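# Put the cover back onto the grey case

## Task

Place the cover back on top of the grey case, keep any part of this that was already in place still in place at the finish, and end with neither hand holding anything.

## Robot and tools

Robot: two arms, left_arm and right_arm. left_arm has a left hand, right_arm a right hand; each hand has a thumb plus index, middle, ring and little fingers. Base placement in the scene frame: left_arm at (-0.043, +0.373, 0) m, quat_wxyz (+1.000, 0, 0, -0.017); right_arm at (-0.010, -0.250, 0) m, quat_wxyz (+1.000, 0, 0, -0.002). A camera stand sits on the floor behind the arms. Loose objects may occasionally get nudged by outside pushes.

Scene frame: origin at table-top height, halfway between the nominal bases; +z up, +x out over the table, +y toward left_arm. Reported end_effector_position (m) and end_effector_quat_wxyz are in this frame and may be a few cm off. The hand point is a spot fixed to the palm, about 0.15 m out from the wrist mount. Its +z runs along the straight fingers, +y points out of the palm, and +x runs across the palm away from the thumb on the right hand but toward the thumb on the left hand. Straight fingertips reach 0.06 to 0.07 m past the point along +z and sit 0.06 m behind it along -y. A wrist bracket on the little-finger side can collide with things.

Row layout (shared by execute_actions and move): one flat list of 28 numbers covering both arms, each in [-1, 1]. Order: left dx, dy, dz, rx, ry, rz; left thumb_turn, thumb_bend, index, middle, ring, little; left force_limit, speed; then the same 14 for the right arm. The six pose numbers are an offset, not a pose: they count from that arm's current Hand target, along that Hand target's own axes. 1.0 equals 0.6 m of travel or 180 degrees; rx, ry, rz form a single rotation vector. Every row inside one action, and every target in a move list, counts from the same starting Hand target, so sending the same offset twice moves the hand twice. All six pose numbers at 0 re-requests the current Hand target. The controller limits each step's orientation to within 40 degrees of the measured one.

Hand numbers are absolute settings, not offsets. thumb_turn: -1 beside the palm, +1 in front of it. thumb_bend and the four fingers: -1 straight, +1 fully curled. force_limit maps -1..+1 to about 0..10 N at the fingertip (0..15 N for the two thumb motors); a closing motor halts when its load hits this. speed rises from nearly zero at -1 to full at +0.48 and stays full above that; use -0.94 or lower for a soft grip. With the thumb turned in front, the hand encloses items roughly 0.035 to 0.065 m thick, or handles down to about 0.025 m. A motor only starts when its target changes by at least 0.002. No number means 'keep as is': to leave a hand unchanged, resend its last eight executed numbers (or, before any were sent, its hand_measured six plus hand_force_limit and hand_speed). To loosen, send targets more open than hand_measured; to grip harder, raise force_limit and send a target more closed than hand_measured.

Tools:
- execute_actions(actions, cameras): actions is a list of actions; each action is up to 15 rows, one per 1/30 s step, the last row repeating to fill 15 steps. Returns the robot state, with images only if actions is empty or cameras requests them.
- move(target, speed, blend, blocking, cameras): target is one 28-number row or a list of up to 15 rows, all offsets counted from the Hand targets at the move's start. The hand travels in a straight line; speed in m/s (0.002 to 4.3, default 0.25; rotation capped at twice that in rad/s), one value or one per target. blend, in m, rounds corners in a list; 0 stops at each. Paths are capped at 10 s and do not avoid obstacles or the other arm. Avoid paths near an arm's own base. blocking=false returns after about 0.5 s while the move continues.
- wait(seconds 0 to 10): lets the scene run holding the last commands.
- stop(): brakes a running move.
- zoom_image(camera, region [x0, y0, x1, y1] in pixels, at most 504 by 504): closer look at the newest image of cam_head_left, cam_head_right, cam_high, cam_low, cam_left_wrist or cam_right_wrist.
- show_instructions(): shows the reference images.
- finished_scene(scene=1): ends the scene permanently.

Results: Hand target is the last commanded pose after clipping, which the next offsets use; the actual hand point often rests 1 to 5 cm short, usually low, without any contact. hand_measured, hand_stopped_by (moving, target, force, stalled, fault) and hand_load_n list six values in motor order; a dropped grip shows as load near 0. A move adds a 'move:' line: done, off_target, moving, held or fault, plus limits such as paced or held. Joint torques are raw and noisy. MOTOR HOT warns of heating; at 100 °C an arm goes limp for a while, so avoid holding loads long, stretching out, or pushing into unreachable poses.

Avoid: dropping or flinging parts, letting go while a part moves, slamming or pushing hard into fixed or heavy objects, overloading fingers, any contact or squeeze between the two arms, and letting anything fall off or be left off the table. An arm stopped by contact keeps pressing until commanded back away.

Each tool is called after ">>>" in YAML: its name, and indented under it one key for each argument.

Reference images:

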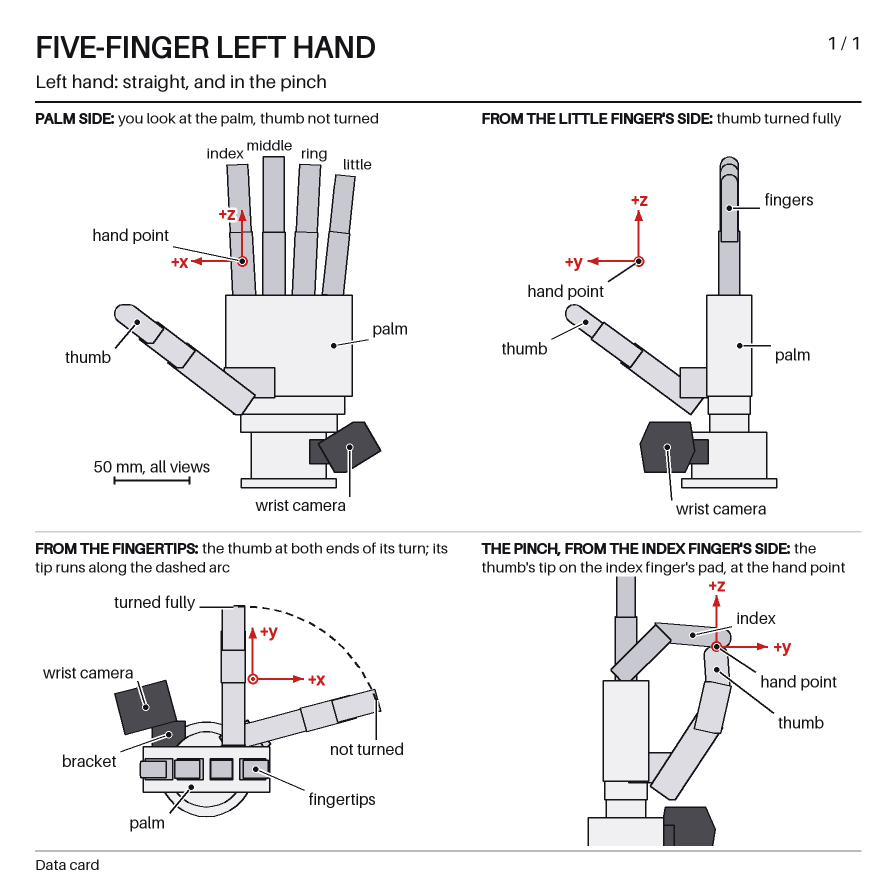

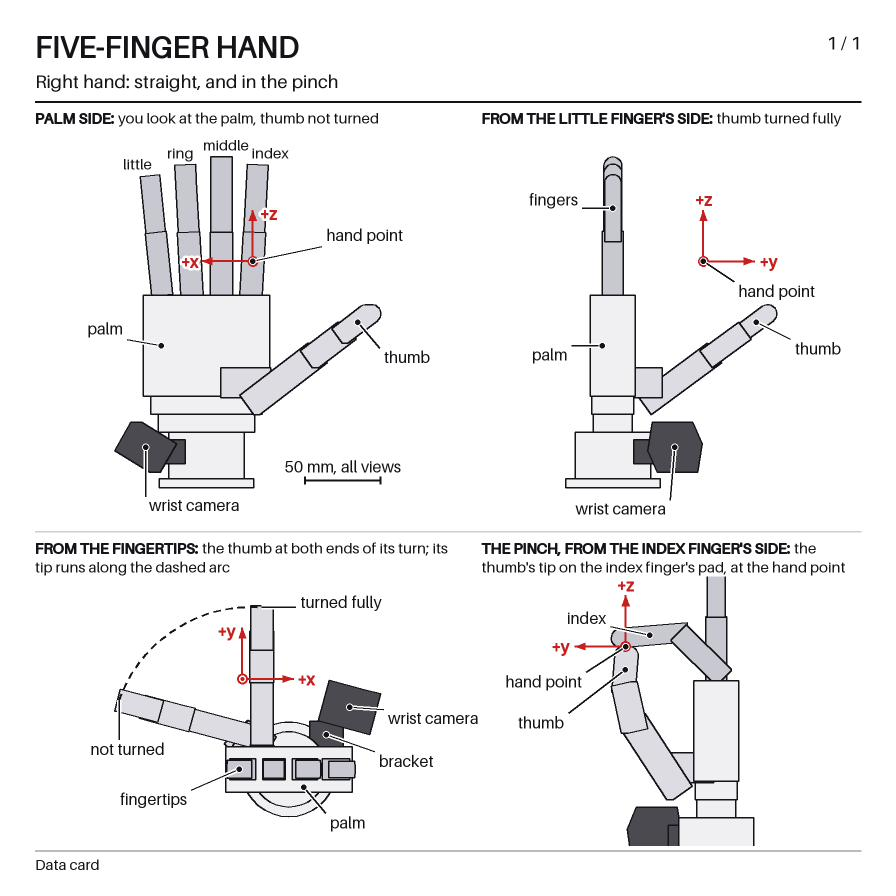

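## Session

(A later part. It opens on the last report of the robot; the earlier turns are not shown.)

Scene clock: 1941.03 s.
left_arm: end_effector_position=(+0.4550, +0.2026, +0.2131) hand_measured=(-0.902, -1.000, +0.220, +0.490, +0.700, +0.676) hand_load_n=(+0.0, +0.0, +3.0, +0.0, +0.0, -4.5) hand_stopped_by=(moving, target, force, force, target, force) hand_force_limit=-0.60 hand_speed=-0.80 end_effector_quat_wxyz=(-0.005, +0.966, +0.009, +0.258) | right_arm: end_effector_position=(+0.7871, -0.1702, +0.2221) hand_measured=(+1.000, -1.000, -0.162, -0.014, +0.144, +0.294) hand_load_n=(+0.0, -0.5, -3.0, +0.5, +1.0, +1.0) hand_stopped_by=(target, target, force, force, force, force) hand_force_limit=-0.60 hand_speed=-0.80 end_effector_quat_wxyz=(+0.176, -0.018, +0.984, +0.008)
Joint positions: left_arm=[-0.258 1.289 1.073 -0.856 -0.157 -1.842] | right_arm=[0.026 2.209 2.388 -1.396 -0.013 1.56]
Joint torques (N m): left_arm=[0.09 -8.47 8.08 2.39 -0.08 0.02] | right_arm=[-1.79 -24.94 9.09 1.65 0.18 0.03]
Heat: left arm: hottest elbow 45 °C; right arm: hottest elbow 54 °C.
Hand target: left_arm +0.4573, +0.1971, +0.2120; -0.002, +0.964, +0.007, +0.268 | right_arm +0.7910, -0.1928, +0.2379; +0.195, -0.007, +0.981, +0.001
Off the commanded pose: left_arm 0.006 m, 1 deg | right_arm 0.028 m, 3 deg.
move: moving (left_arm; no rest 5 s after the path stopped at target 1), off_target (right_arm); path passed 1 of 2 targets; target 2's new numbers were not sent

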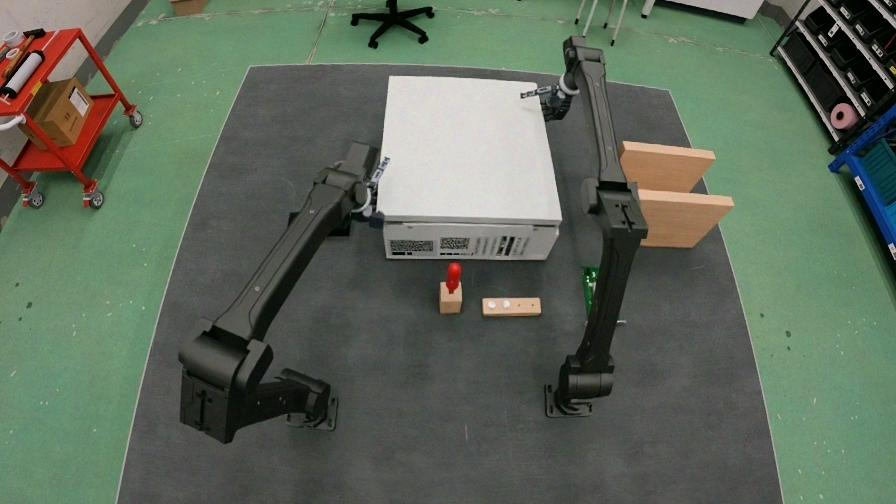

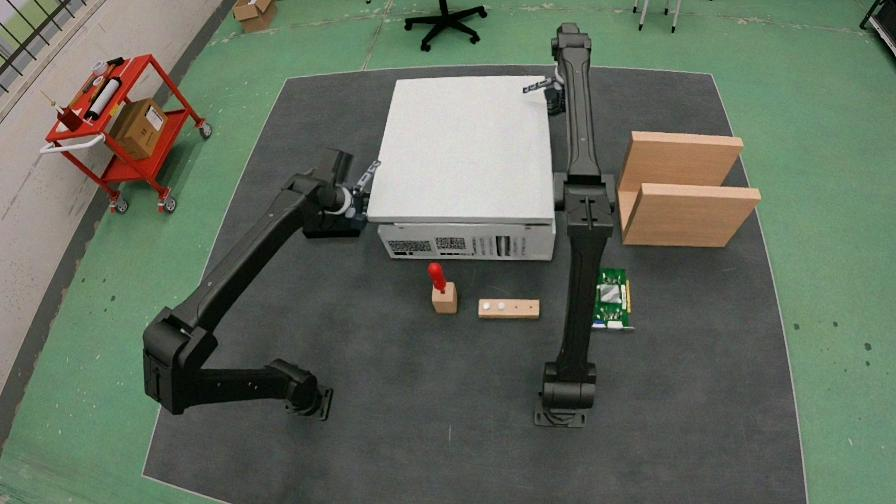

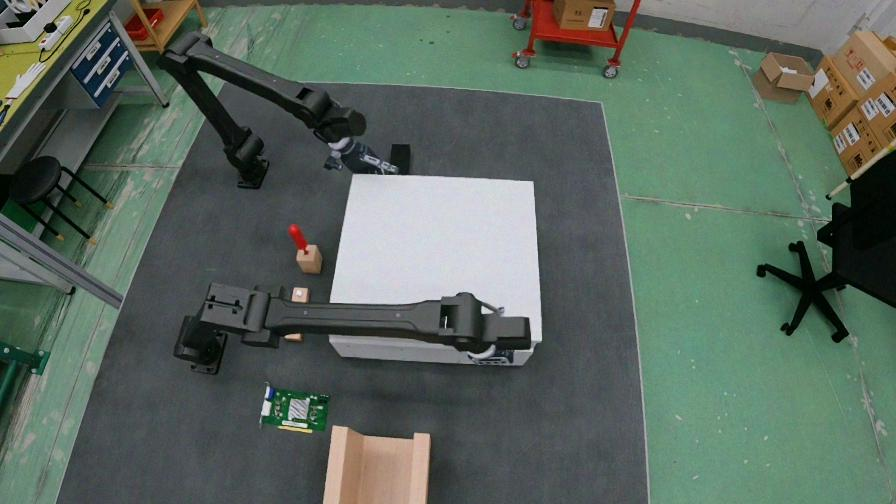

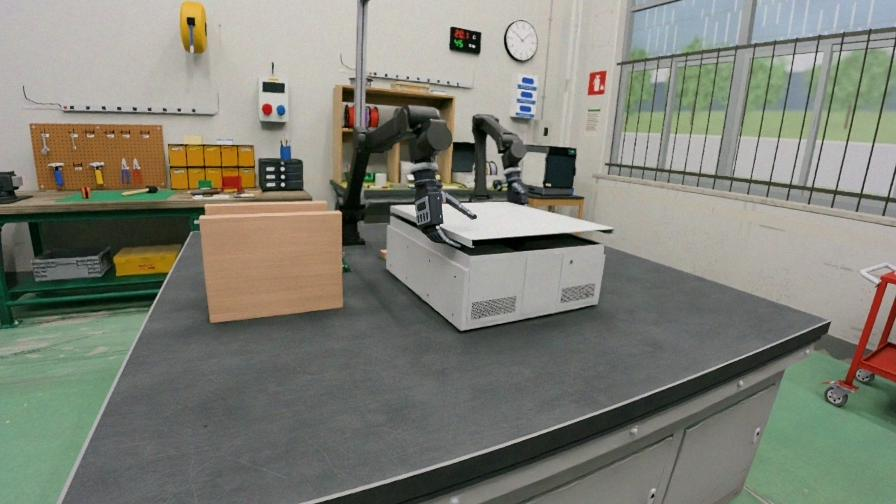

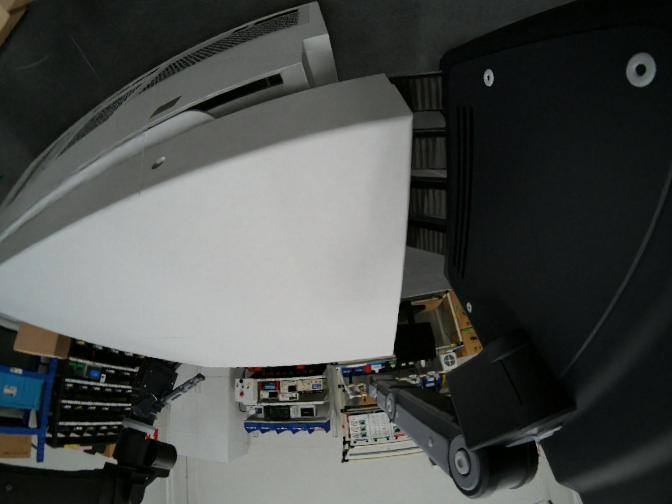

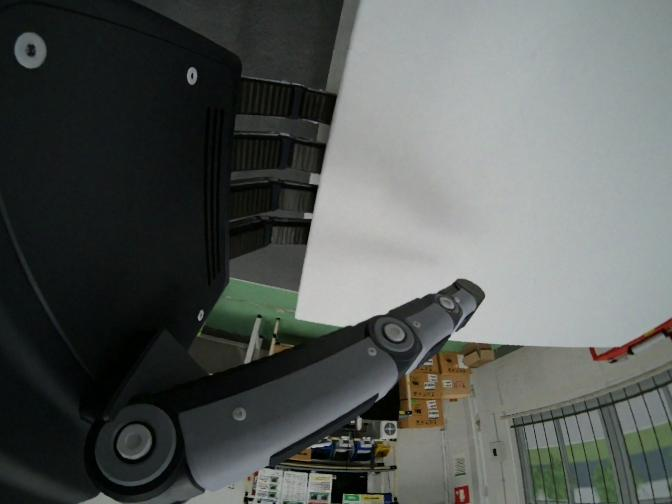

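>>> move:
  target: [0.0003,-0.0333,0.0003,0,0,0,-1,-1,0.4,0.5,0.7,0.9,-0.6,-0.6, 0.0003,-0.02,-0.0001,0,0,0,-1,-1,0.4,0.5,0.6,0.8,-0.6,-0.6]
  speed: 0.02
  cameras: ["cam_low","cam_high","cam_head_left","cam_head_right","cam_left_wrist","cam_right_wrist"]

>>> zoom_image:
  camera: "cam_low"
  region: [380, 180, 630, 350]

Scene clock: 1951.73 s.
left_arm: end_effector_position=(+0.4554, +0.2101, +0.2074) hand_measured=(-1.000, -1.000, +0.220, +0.490, +0.700, +0.676) hand_load_n=(+0.0, +0.0, +0.5, +0.0, +0.0, +0.0) hand_stopped_by=(target, target, force, force, target, force) hand_force_limit=-0.60 hand_speed=-0.60 end_effector_quat_wxyz=(-0.002, +0.967, +0.003, +0.256) | right_arm: end_effector_position=(+0.7876, -0.1826, +0.2216) hand_measured=(-1.000, -1.000, -0.162, -0.014, +0.144, +0.294) hand_load_n=(+0.0, +0.0, +0.0, -3.0, +2.5, +0.5) hand_stopped_by=(target, target, force, force, force, force) hand_force_limit=-0.60 hand_speed=-0.60 end_effector_quat_wxyz=(+0.177, -0.018, +0.984, +0.007)
Joint positions: left_arm=[-0.233 1.289 1.058 -0.839 -0.137 -1.811] | right_arm=[0.008 2.209 2.387 -1.393 -0.019 1.543]
Joint torques (N m): left_arm=[2.32 -9.76 8.06 1.89 0.1 0.14] | right_arm=[-0.26 -25.23 9.42 1.68 0.12 -0.03]
Heat: left arm: hottest elbow 45 °C; right arm: hottest elbow 53 °C.
Hand target: left_arm +0.4572, +0.2171, +0.2118; -0.002, +0.964, +0.007, +0.267 | right_arm +0.7909, -0.2045, +0.2377; +0.195, -0.007, +0.981, +0.001
Off the commanded pose: left_arm 0.009 m, 1 deg | right_arm 0.028 m, 3 deg.
move: off_target (right_arm)

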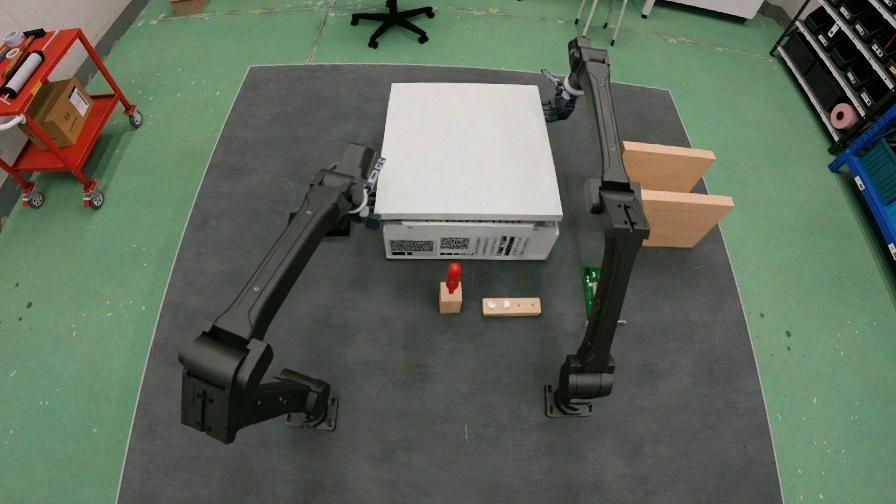

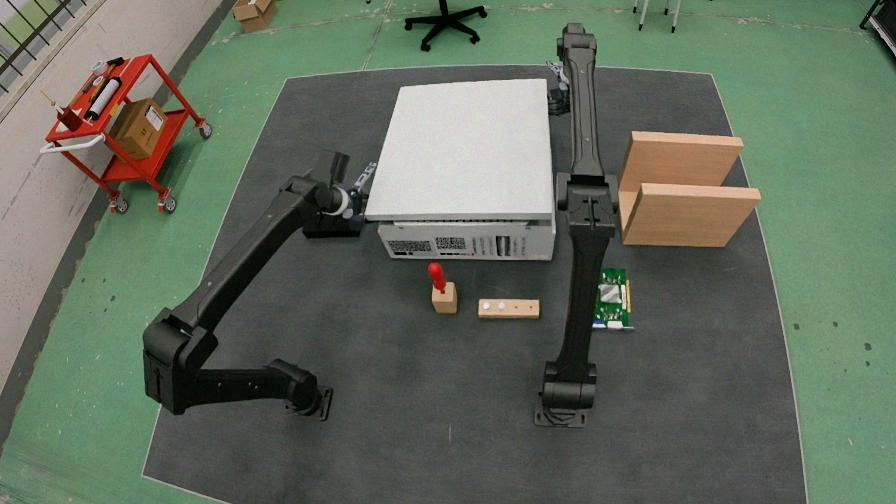

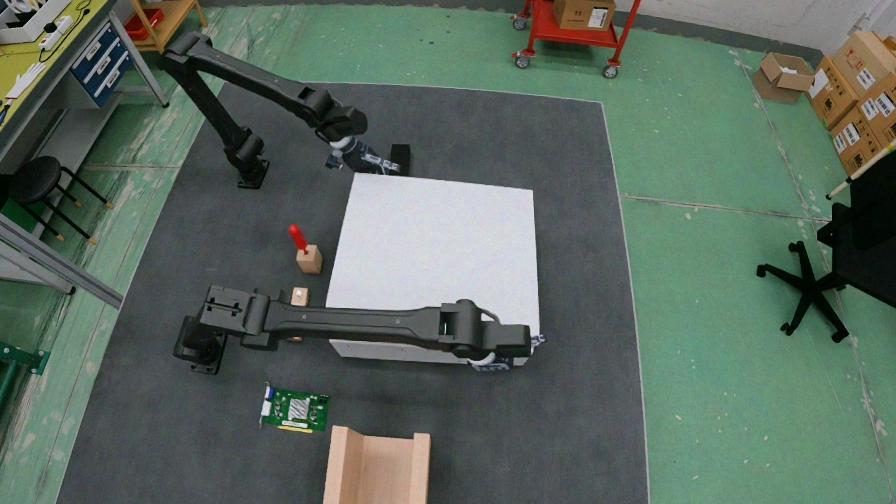

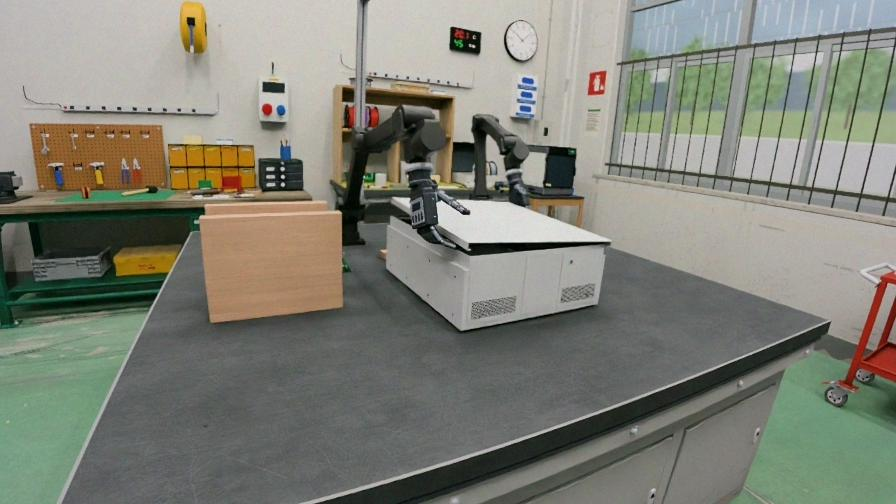

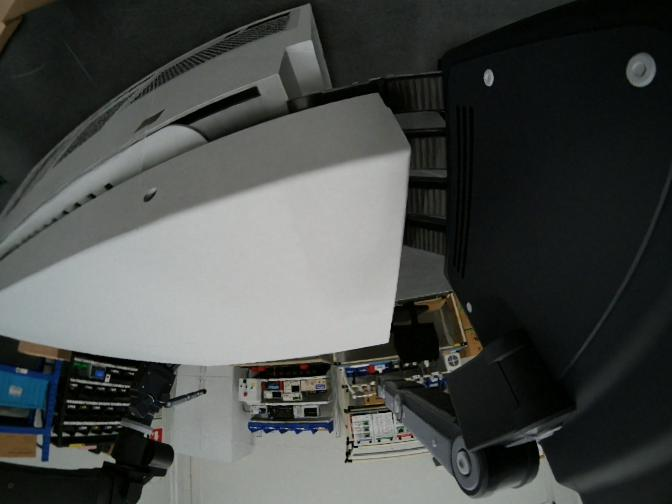

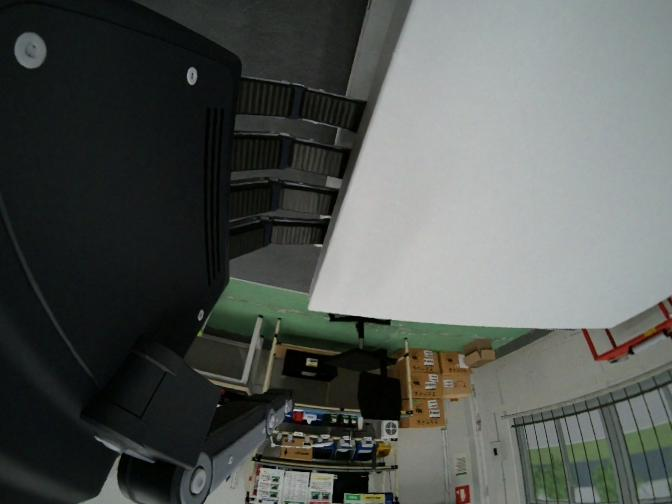

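Scaled by 2.016.

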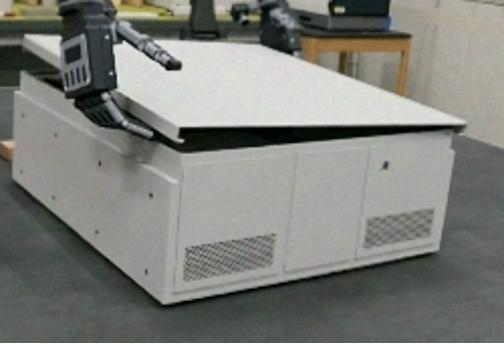

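>>> zoom_image:
  camera: "cam_low"
  region: [380, 190, 500, 290]

>>> zoom_image:
  camera: "cam_low"
  region: [540, 190, 640, 290]

>>> zoom_image:
  camera: "cam_right_wrist"
  region: [200, 40, 460, 340]

>>> zoom_image:
  camera: "cam_left_wrist"
  region: [180, 0, 480, 300]

>>> zoom_image:
  camera: "cam_head_left"
  region: [366, 180, 596, 270]

>>> zoom_image:
  camera: "cam_head_right"
  region: [350, 180, 580, 270]

>>> zoom_image:
  camera: "cam_high"
  region: [320, 130, 560, 370]

Scaled by 4.200.

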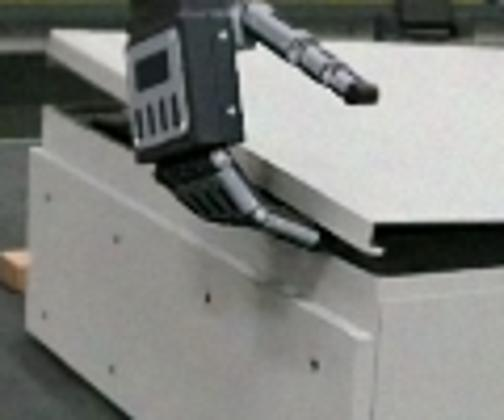

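Scaled by 5.040.

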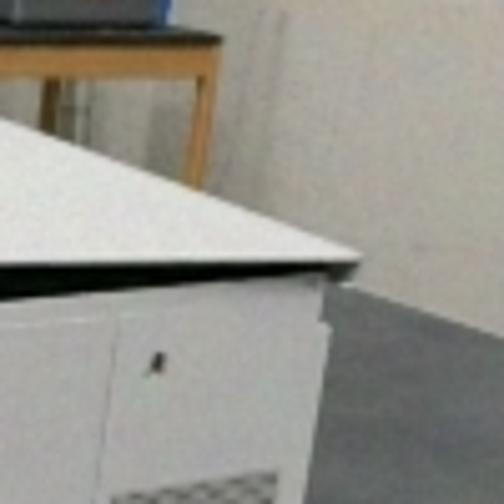

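Scaled by 1.680 from the camera's 672x504 image, which has a finer 960x720 frame.

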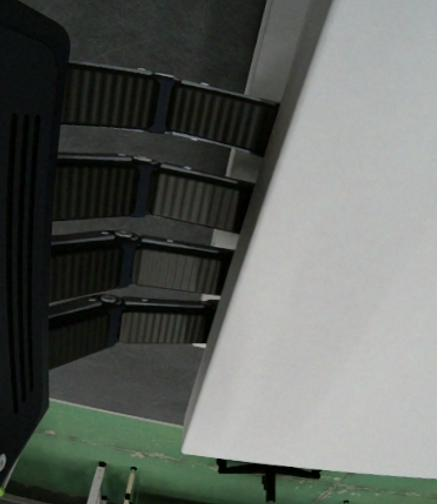

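Scaled by 1.680 from the camera's 672x504 image, which has a finer 960x720 frame.

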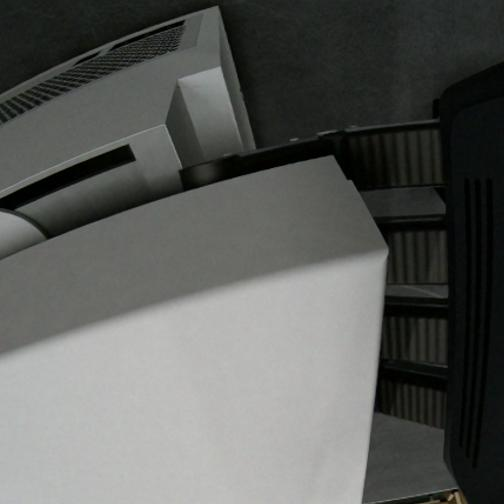

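Scaled by 2.191.

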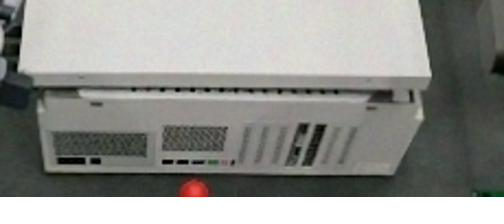

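Scaled by 2.191.

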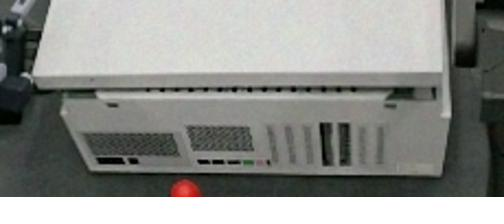

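Scaled by 2.100.

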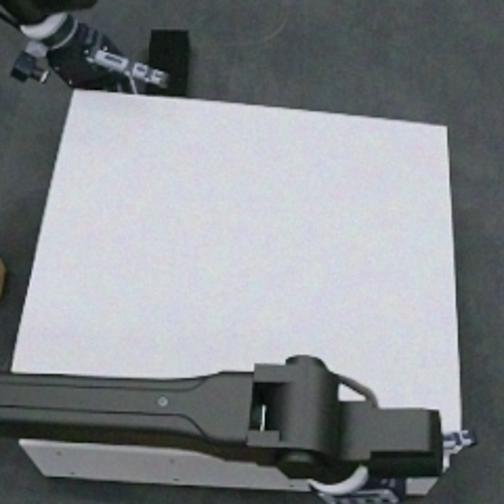

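>>> move:
  target: [0.0004,0.045,0.0004,0,0,0,-1,-1,0.4,0.5,0.7,0.9,-0.6,-0.6, 0,0,0,0,0,0,-1,-1,0.4,0.5,0.6,0.8,-0.6,-0.6]
  speed: 0.03
  cameras: ["cam_low","cam_high","cam_head_left","cam_head_right","cam_left_wrist","cam_right_wrist"]

>>> zoom_image:
  camera: "cam_low"
  region: [380, 190, 500, 290]

>>> zoom_image:
  camera: "cam_low"
  region: [540, 190, 640, 290]

>>> zoom_image:
  camera: "cam_right_wrist"
  region: [200, 0, 460, 340]

>>> zoom_image:
  camera: "cam_left_wrist"
  region: [180, 0, 480, 300]

>>> zoom_image:
  camera: "cam_head_left"
  region: [510, 190, 590, 270]

>>> zoom_image:
  camera: "cam_head_right"
  region: [350, 190, 430, 270]

>>> zoom_image:
  camera: "cam_head_right"
  region: [510, 190, 590, 270]

Scene clock: 1995.47 s.
left_arm: end_effector_position=(+0.4550, +0.2069, +0.2071) hand_measured=(-1.000, -1.000, +0.220, +0.490, +0.700, +0.676) hand_load_n=(+0.0, +0.0, -1.0, +0.0, +0.5, -7.5) hand_stopped_by=(target, target, force, force, target, force) hand_force_limit=-0.60 hand_speed=-0.60 end_effector_quat_wxyz=(-0.015, +0.965, +0.005, +0.261) | right_arm: end_effector_position=(+0.7876, -0.1829, +0.2216) hand_measured=(-1.000, -1.000, -0.162, -0.014, +0.144, +0.294) hand_load_n=(+0.0, -0.5, +0.0, -3.5, +2.5, +0.5) hand_stopped_by=(target, target, force, force, force, force) hand_force_limit=-0.60 hand_speed=-0.60 end_effector_quat_wxyz=(+0.177, -0.017, +0.984, +0.007)
Joint positions: left_arm=[-0.256 1.289 1.058 -0.839 -0.176 -1.825] | right_arm=[0.008 2.209 2.387 -1.393 -0.019 1.543]
Joint torques (N m): left_arm=[-1.26 -7.77 9.63 1.55 0.37 -0.27] | right_arm=[-0.73 -25.05 9.2 1.72 0.14 -0.04]
Heat: left arm: hottest elbow 46 °C; right arm: hottest elbow 50 °C.
Hand target: left_arm +0.4579, +0.1902, +0.2117; -0.002, +0.964, +0.007, +0.267 | right_arm +0.7909, -0.2048, +0.2377; +0.195, -0.007, +0.981, +0.001
Off the commanded pose: left_arm 0.018 m, 2 deg | right_arm 0.027 m, 3 deg.
move: off_target (left_arm, right_arm)

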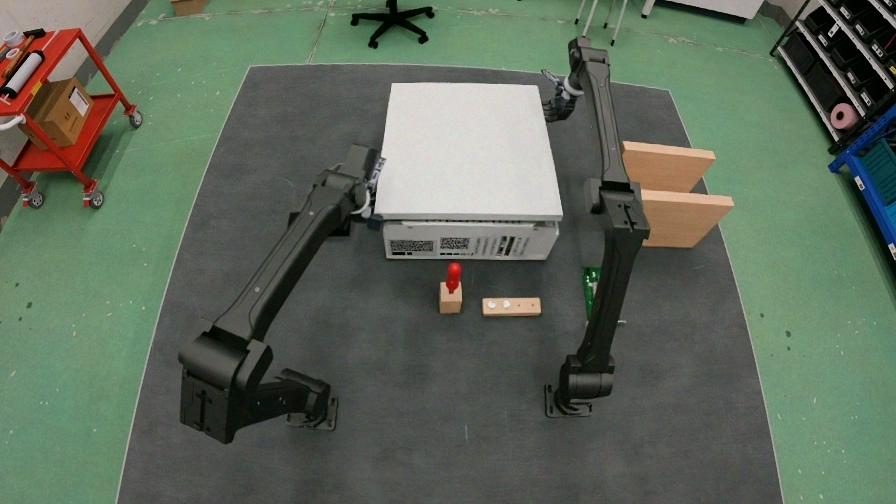

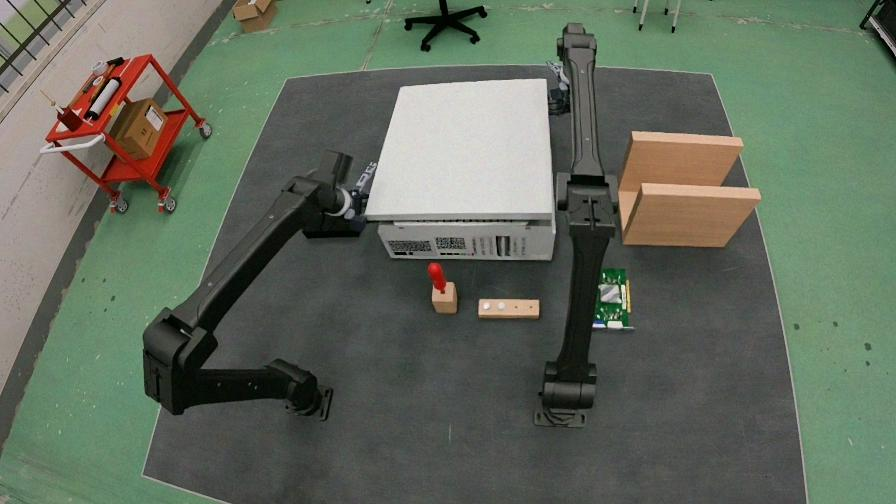

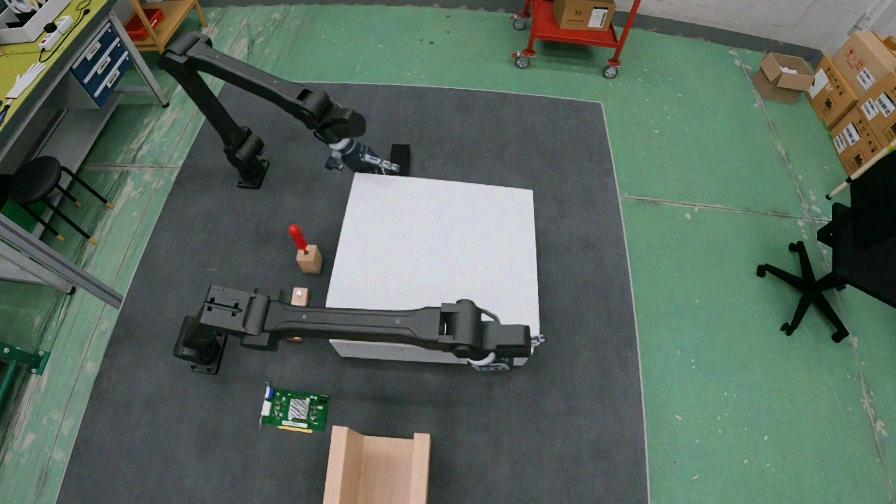

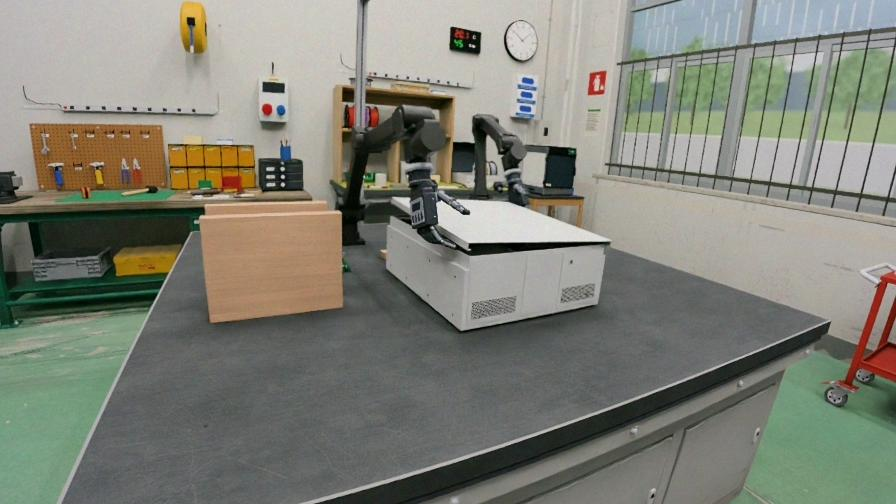

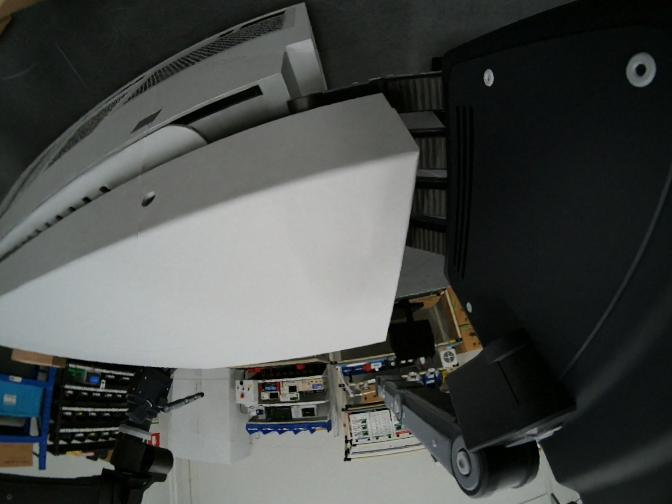

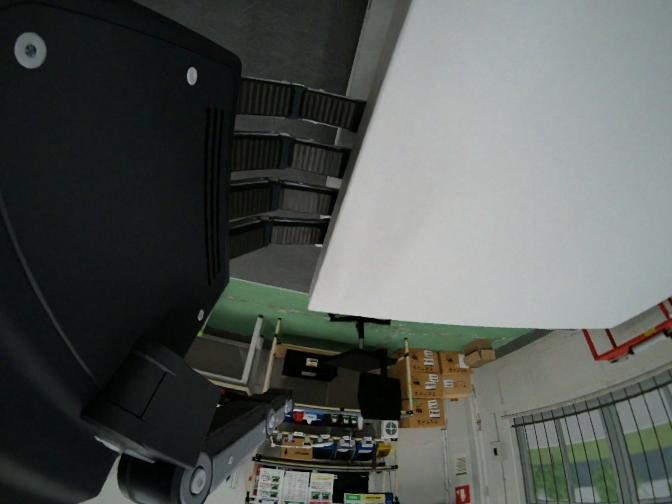

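Scaled by 4.200.

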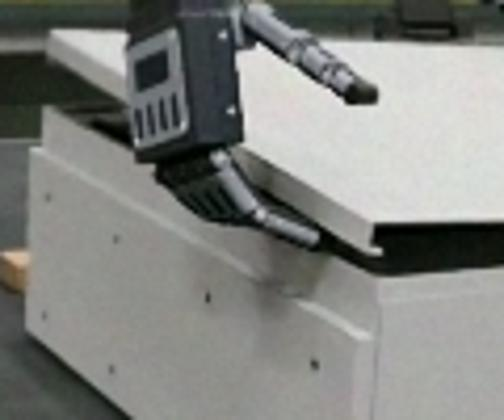

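Scaled by 5.040.

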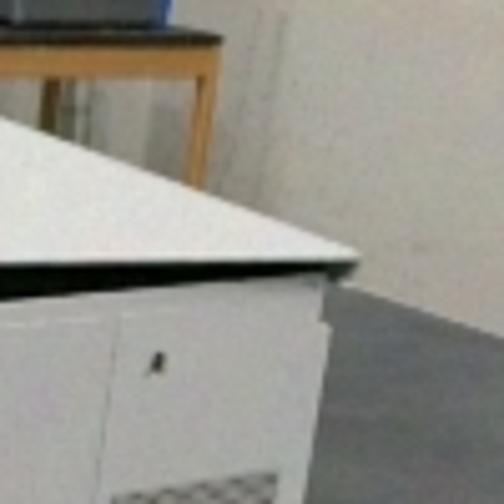

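Scaled by 1.482 from the camera's 672x504 image, which has a finer 960x720 frame.

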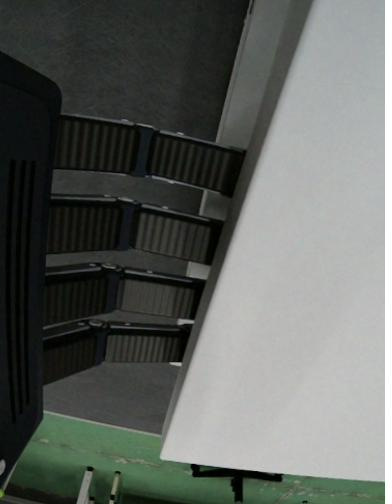

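Scaled by 1.680 from the camera's 672x504 image, which has a finer 960x720 frame.

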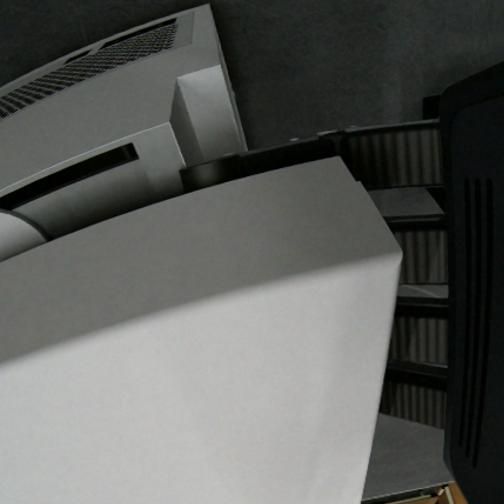

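Scaled by 6.300.

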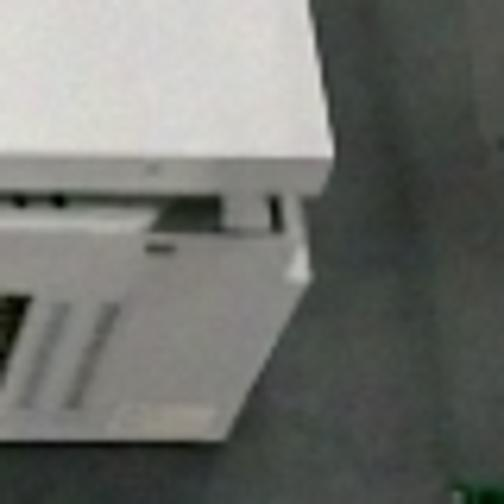

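Scaled by 6.300.

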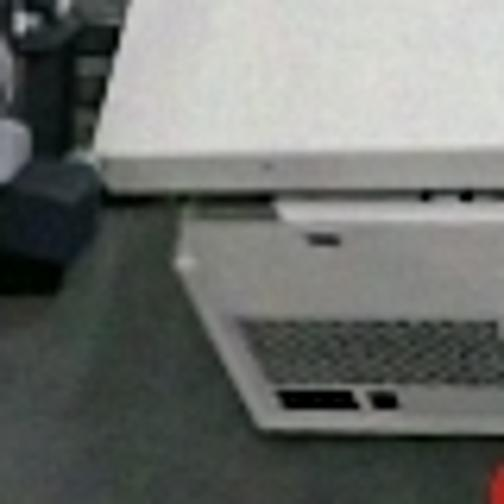

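Scaled by 6.300.

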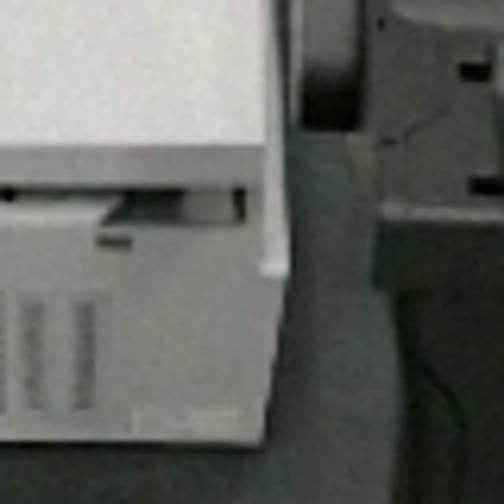

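>>> move:
  target:
    - [0,0,0,0,0,0,1,-1,0.4,0.5,0.7,0.9,-0.4,-0.6, 0,0,0,0,0,0,-1,-1,0.4,0.5,0.6,0.8,-0.6,-0.6]
    - [0,0,0,0,0,0,1,0.4,0.4,0.5,0.7,0.9,-0.4,-0.88, 0,0,0,0,0,0,-1,-1,0.4,0.5,0.6,0.8,-0.6,-0.6]
    - [0.0004,0.025,0.0004,0,0,0,1,0.4,0.4,0.5,0.7,0.9,-0.4,-0.88, 0,0,0,0,0,0,-1,-1,0.4,0.5,0.6,0.8,-0.6,-0.6]
  speed: 0.03
  cameras: ["cam_low","cam_high","cam_head_left","cam_head_right","cam_left_wrist","cam_right_wrist"]

>>> zoom_image:
  camera: "cam_right_wrist"
  region: [200, 0, 460, 340]

>>> zoom_image:
  camera: "cam_head_right"
  region: [510, 190, 590, 270]

>>> zoom_image:
  camera: "cam_head_right"
  region: [350, 190, 430, 270]

Scene clock: 2017.77 s.
left_arm: end_effector_position=(+0.4555, +0.2062, +0.2074) hand_measured=(+0.880, -0.992, +0.220, +0.490, +0.700, +0.676) hand_load_n=(+4.5, +7.0, +4.0, +0.0, +0.5, -7.0) hand_stopped_by=(force, force, force, force, target, force) hand_force_limit=-0.40 hand_speed=-0.88 end_effector_quat_wxyz=(-0.023, +0.964, +0.010, +0.264) | right_arm: end_effector_position=(+0.7880, -0.1833, +0.2217) hand_measured=(-1.000, -1.000, -0.162, -0.014, +0.144, +0.294) hand_load_n=(+0.0, +0.0, +0.0, -4.0, +0.0, +5.0) hand_stopped_by=(target, target, force, force, force, force) hand_force_limit=-0.60 hand_speed=-0.60 end_effector_quat_wxyz=(+0.178, -0.017, +0.984, +0.007)
Joint positions: left_arm=[-0.268 1.289 1.058 -0.839 -0.201 -1.843] | right_arm=[0.007 2.209 2.387 -1.392 -0.019 1.543]
Joint torques (N m): left_arm=[-2.96 -6.59 10.48 1.42 0.74 -0.41] | right_arm=[-0.79 -24.94 9.37 1.52 0.1 -0.03]
Heat: left arm: hottest elbow 47 °C; right arm: hottest elbow 49 °C.
Hand target: left_arm +0.4585, +0.1753, +0.2116; -0.002, +0.964, +0.007, +0.267 | right_arm +0.7908, -0.2046, +0.2377; +0.195, -0.007, +0.981, +0.001
Off the commanded pose: left_arm 0.031 m, 2 deg | right_arm 0.027 m, 2 deg.
move: off_target (left_arm, right_arm); target 2's new numbers were sent with left_arm's hand 0.018 m and 2 deg from that target

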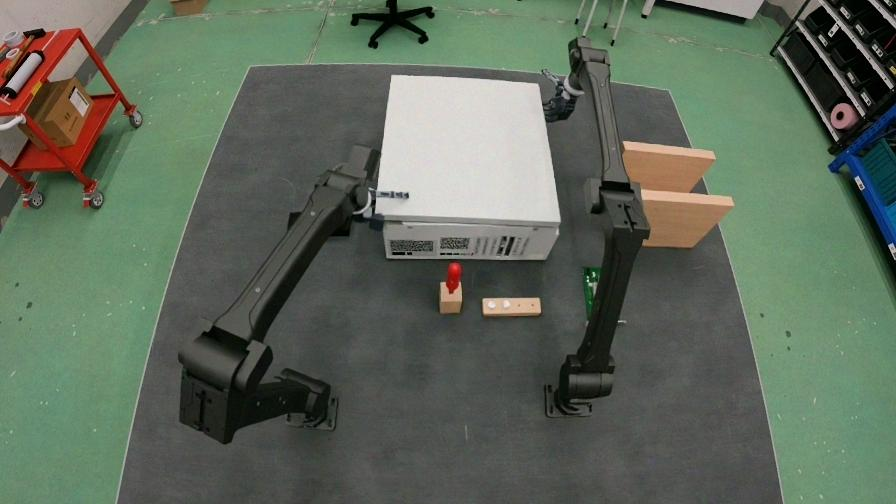

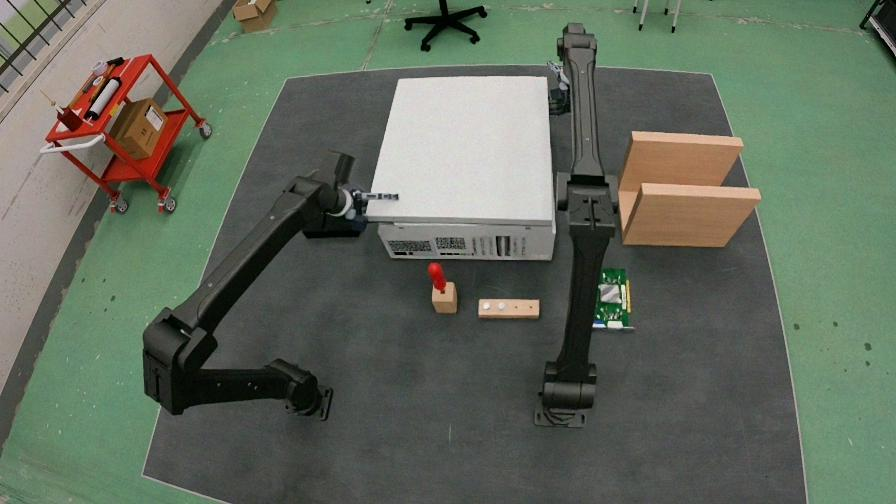

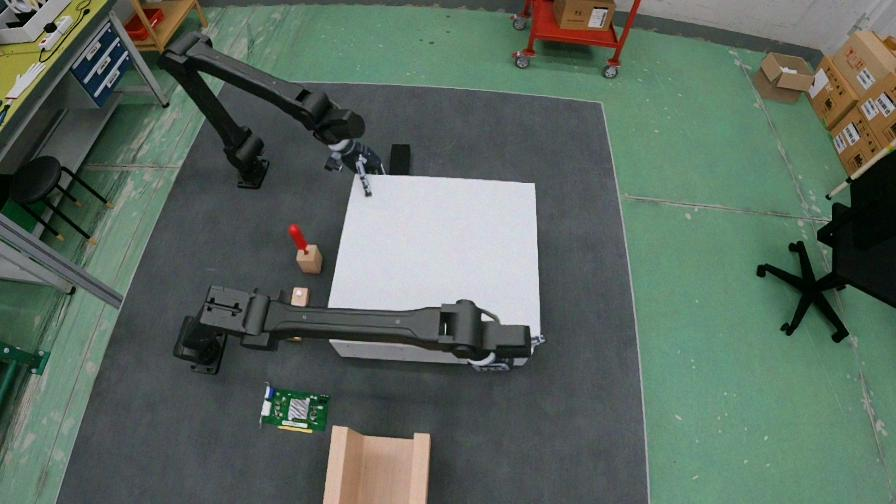

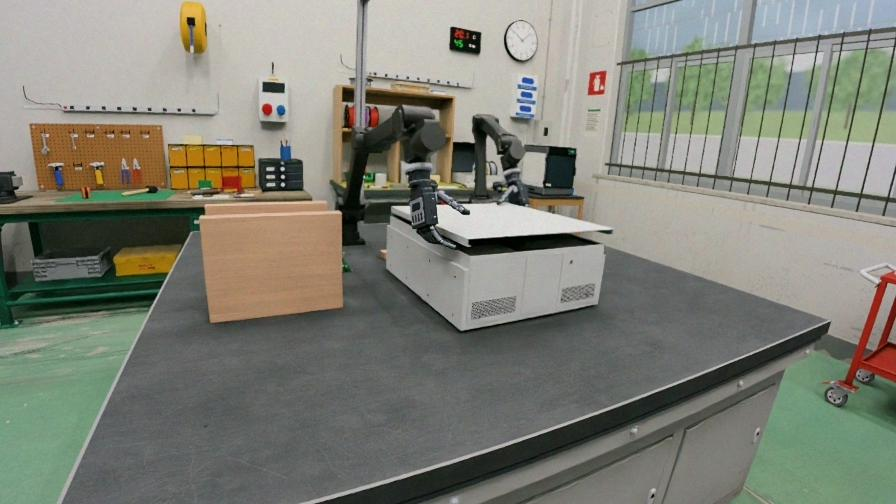

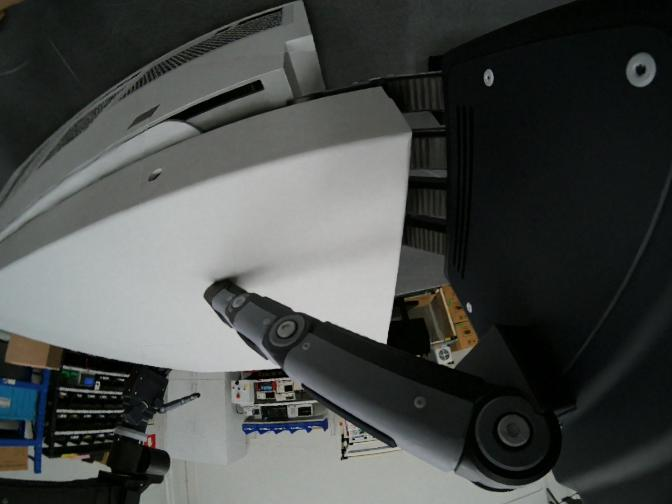

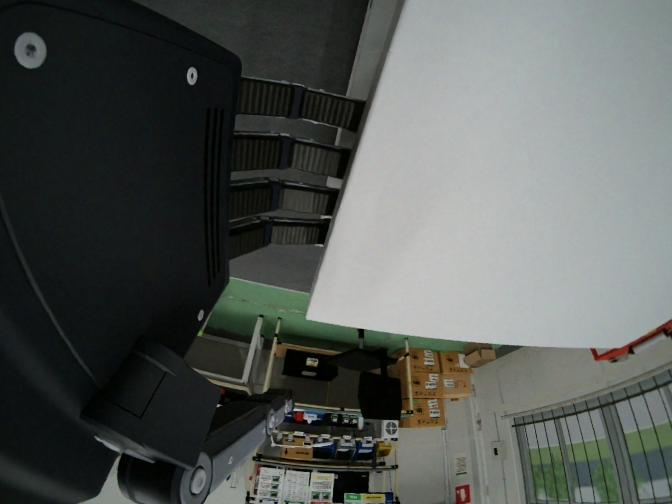

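Scaled by 1.482 from the camera's 672x504 image, which has a finer 960x720 frame.

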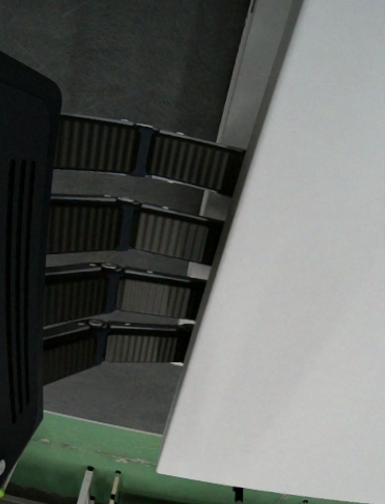

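Scaled by 6.300.

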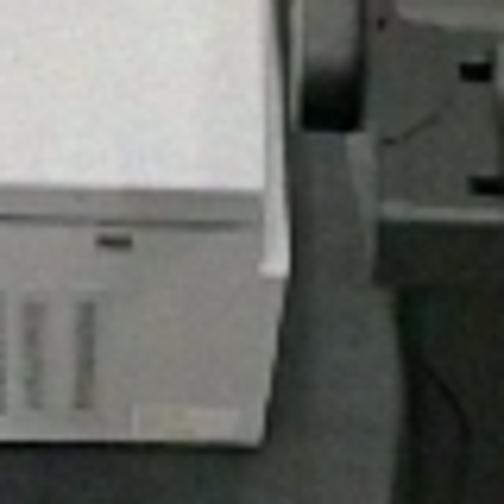

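Scaled by 6.300.

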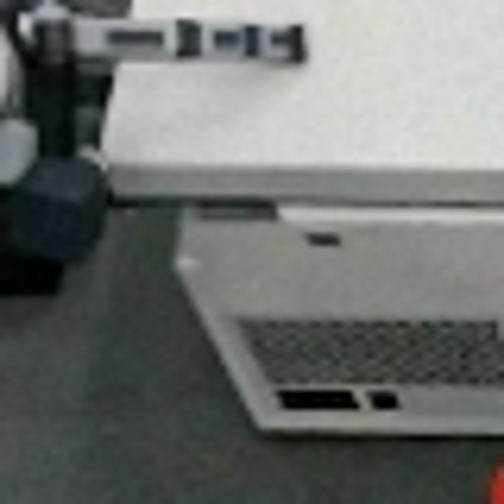

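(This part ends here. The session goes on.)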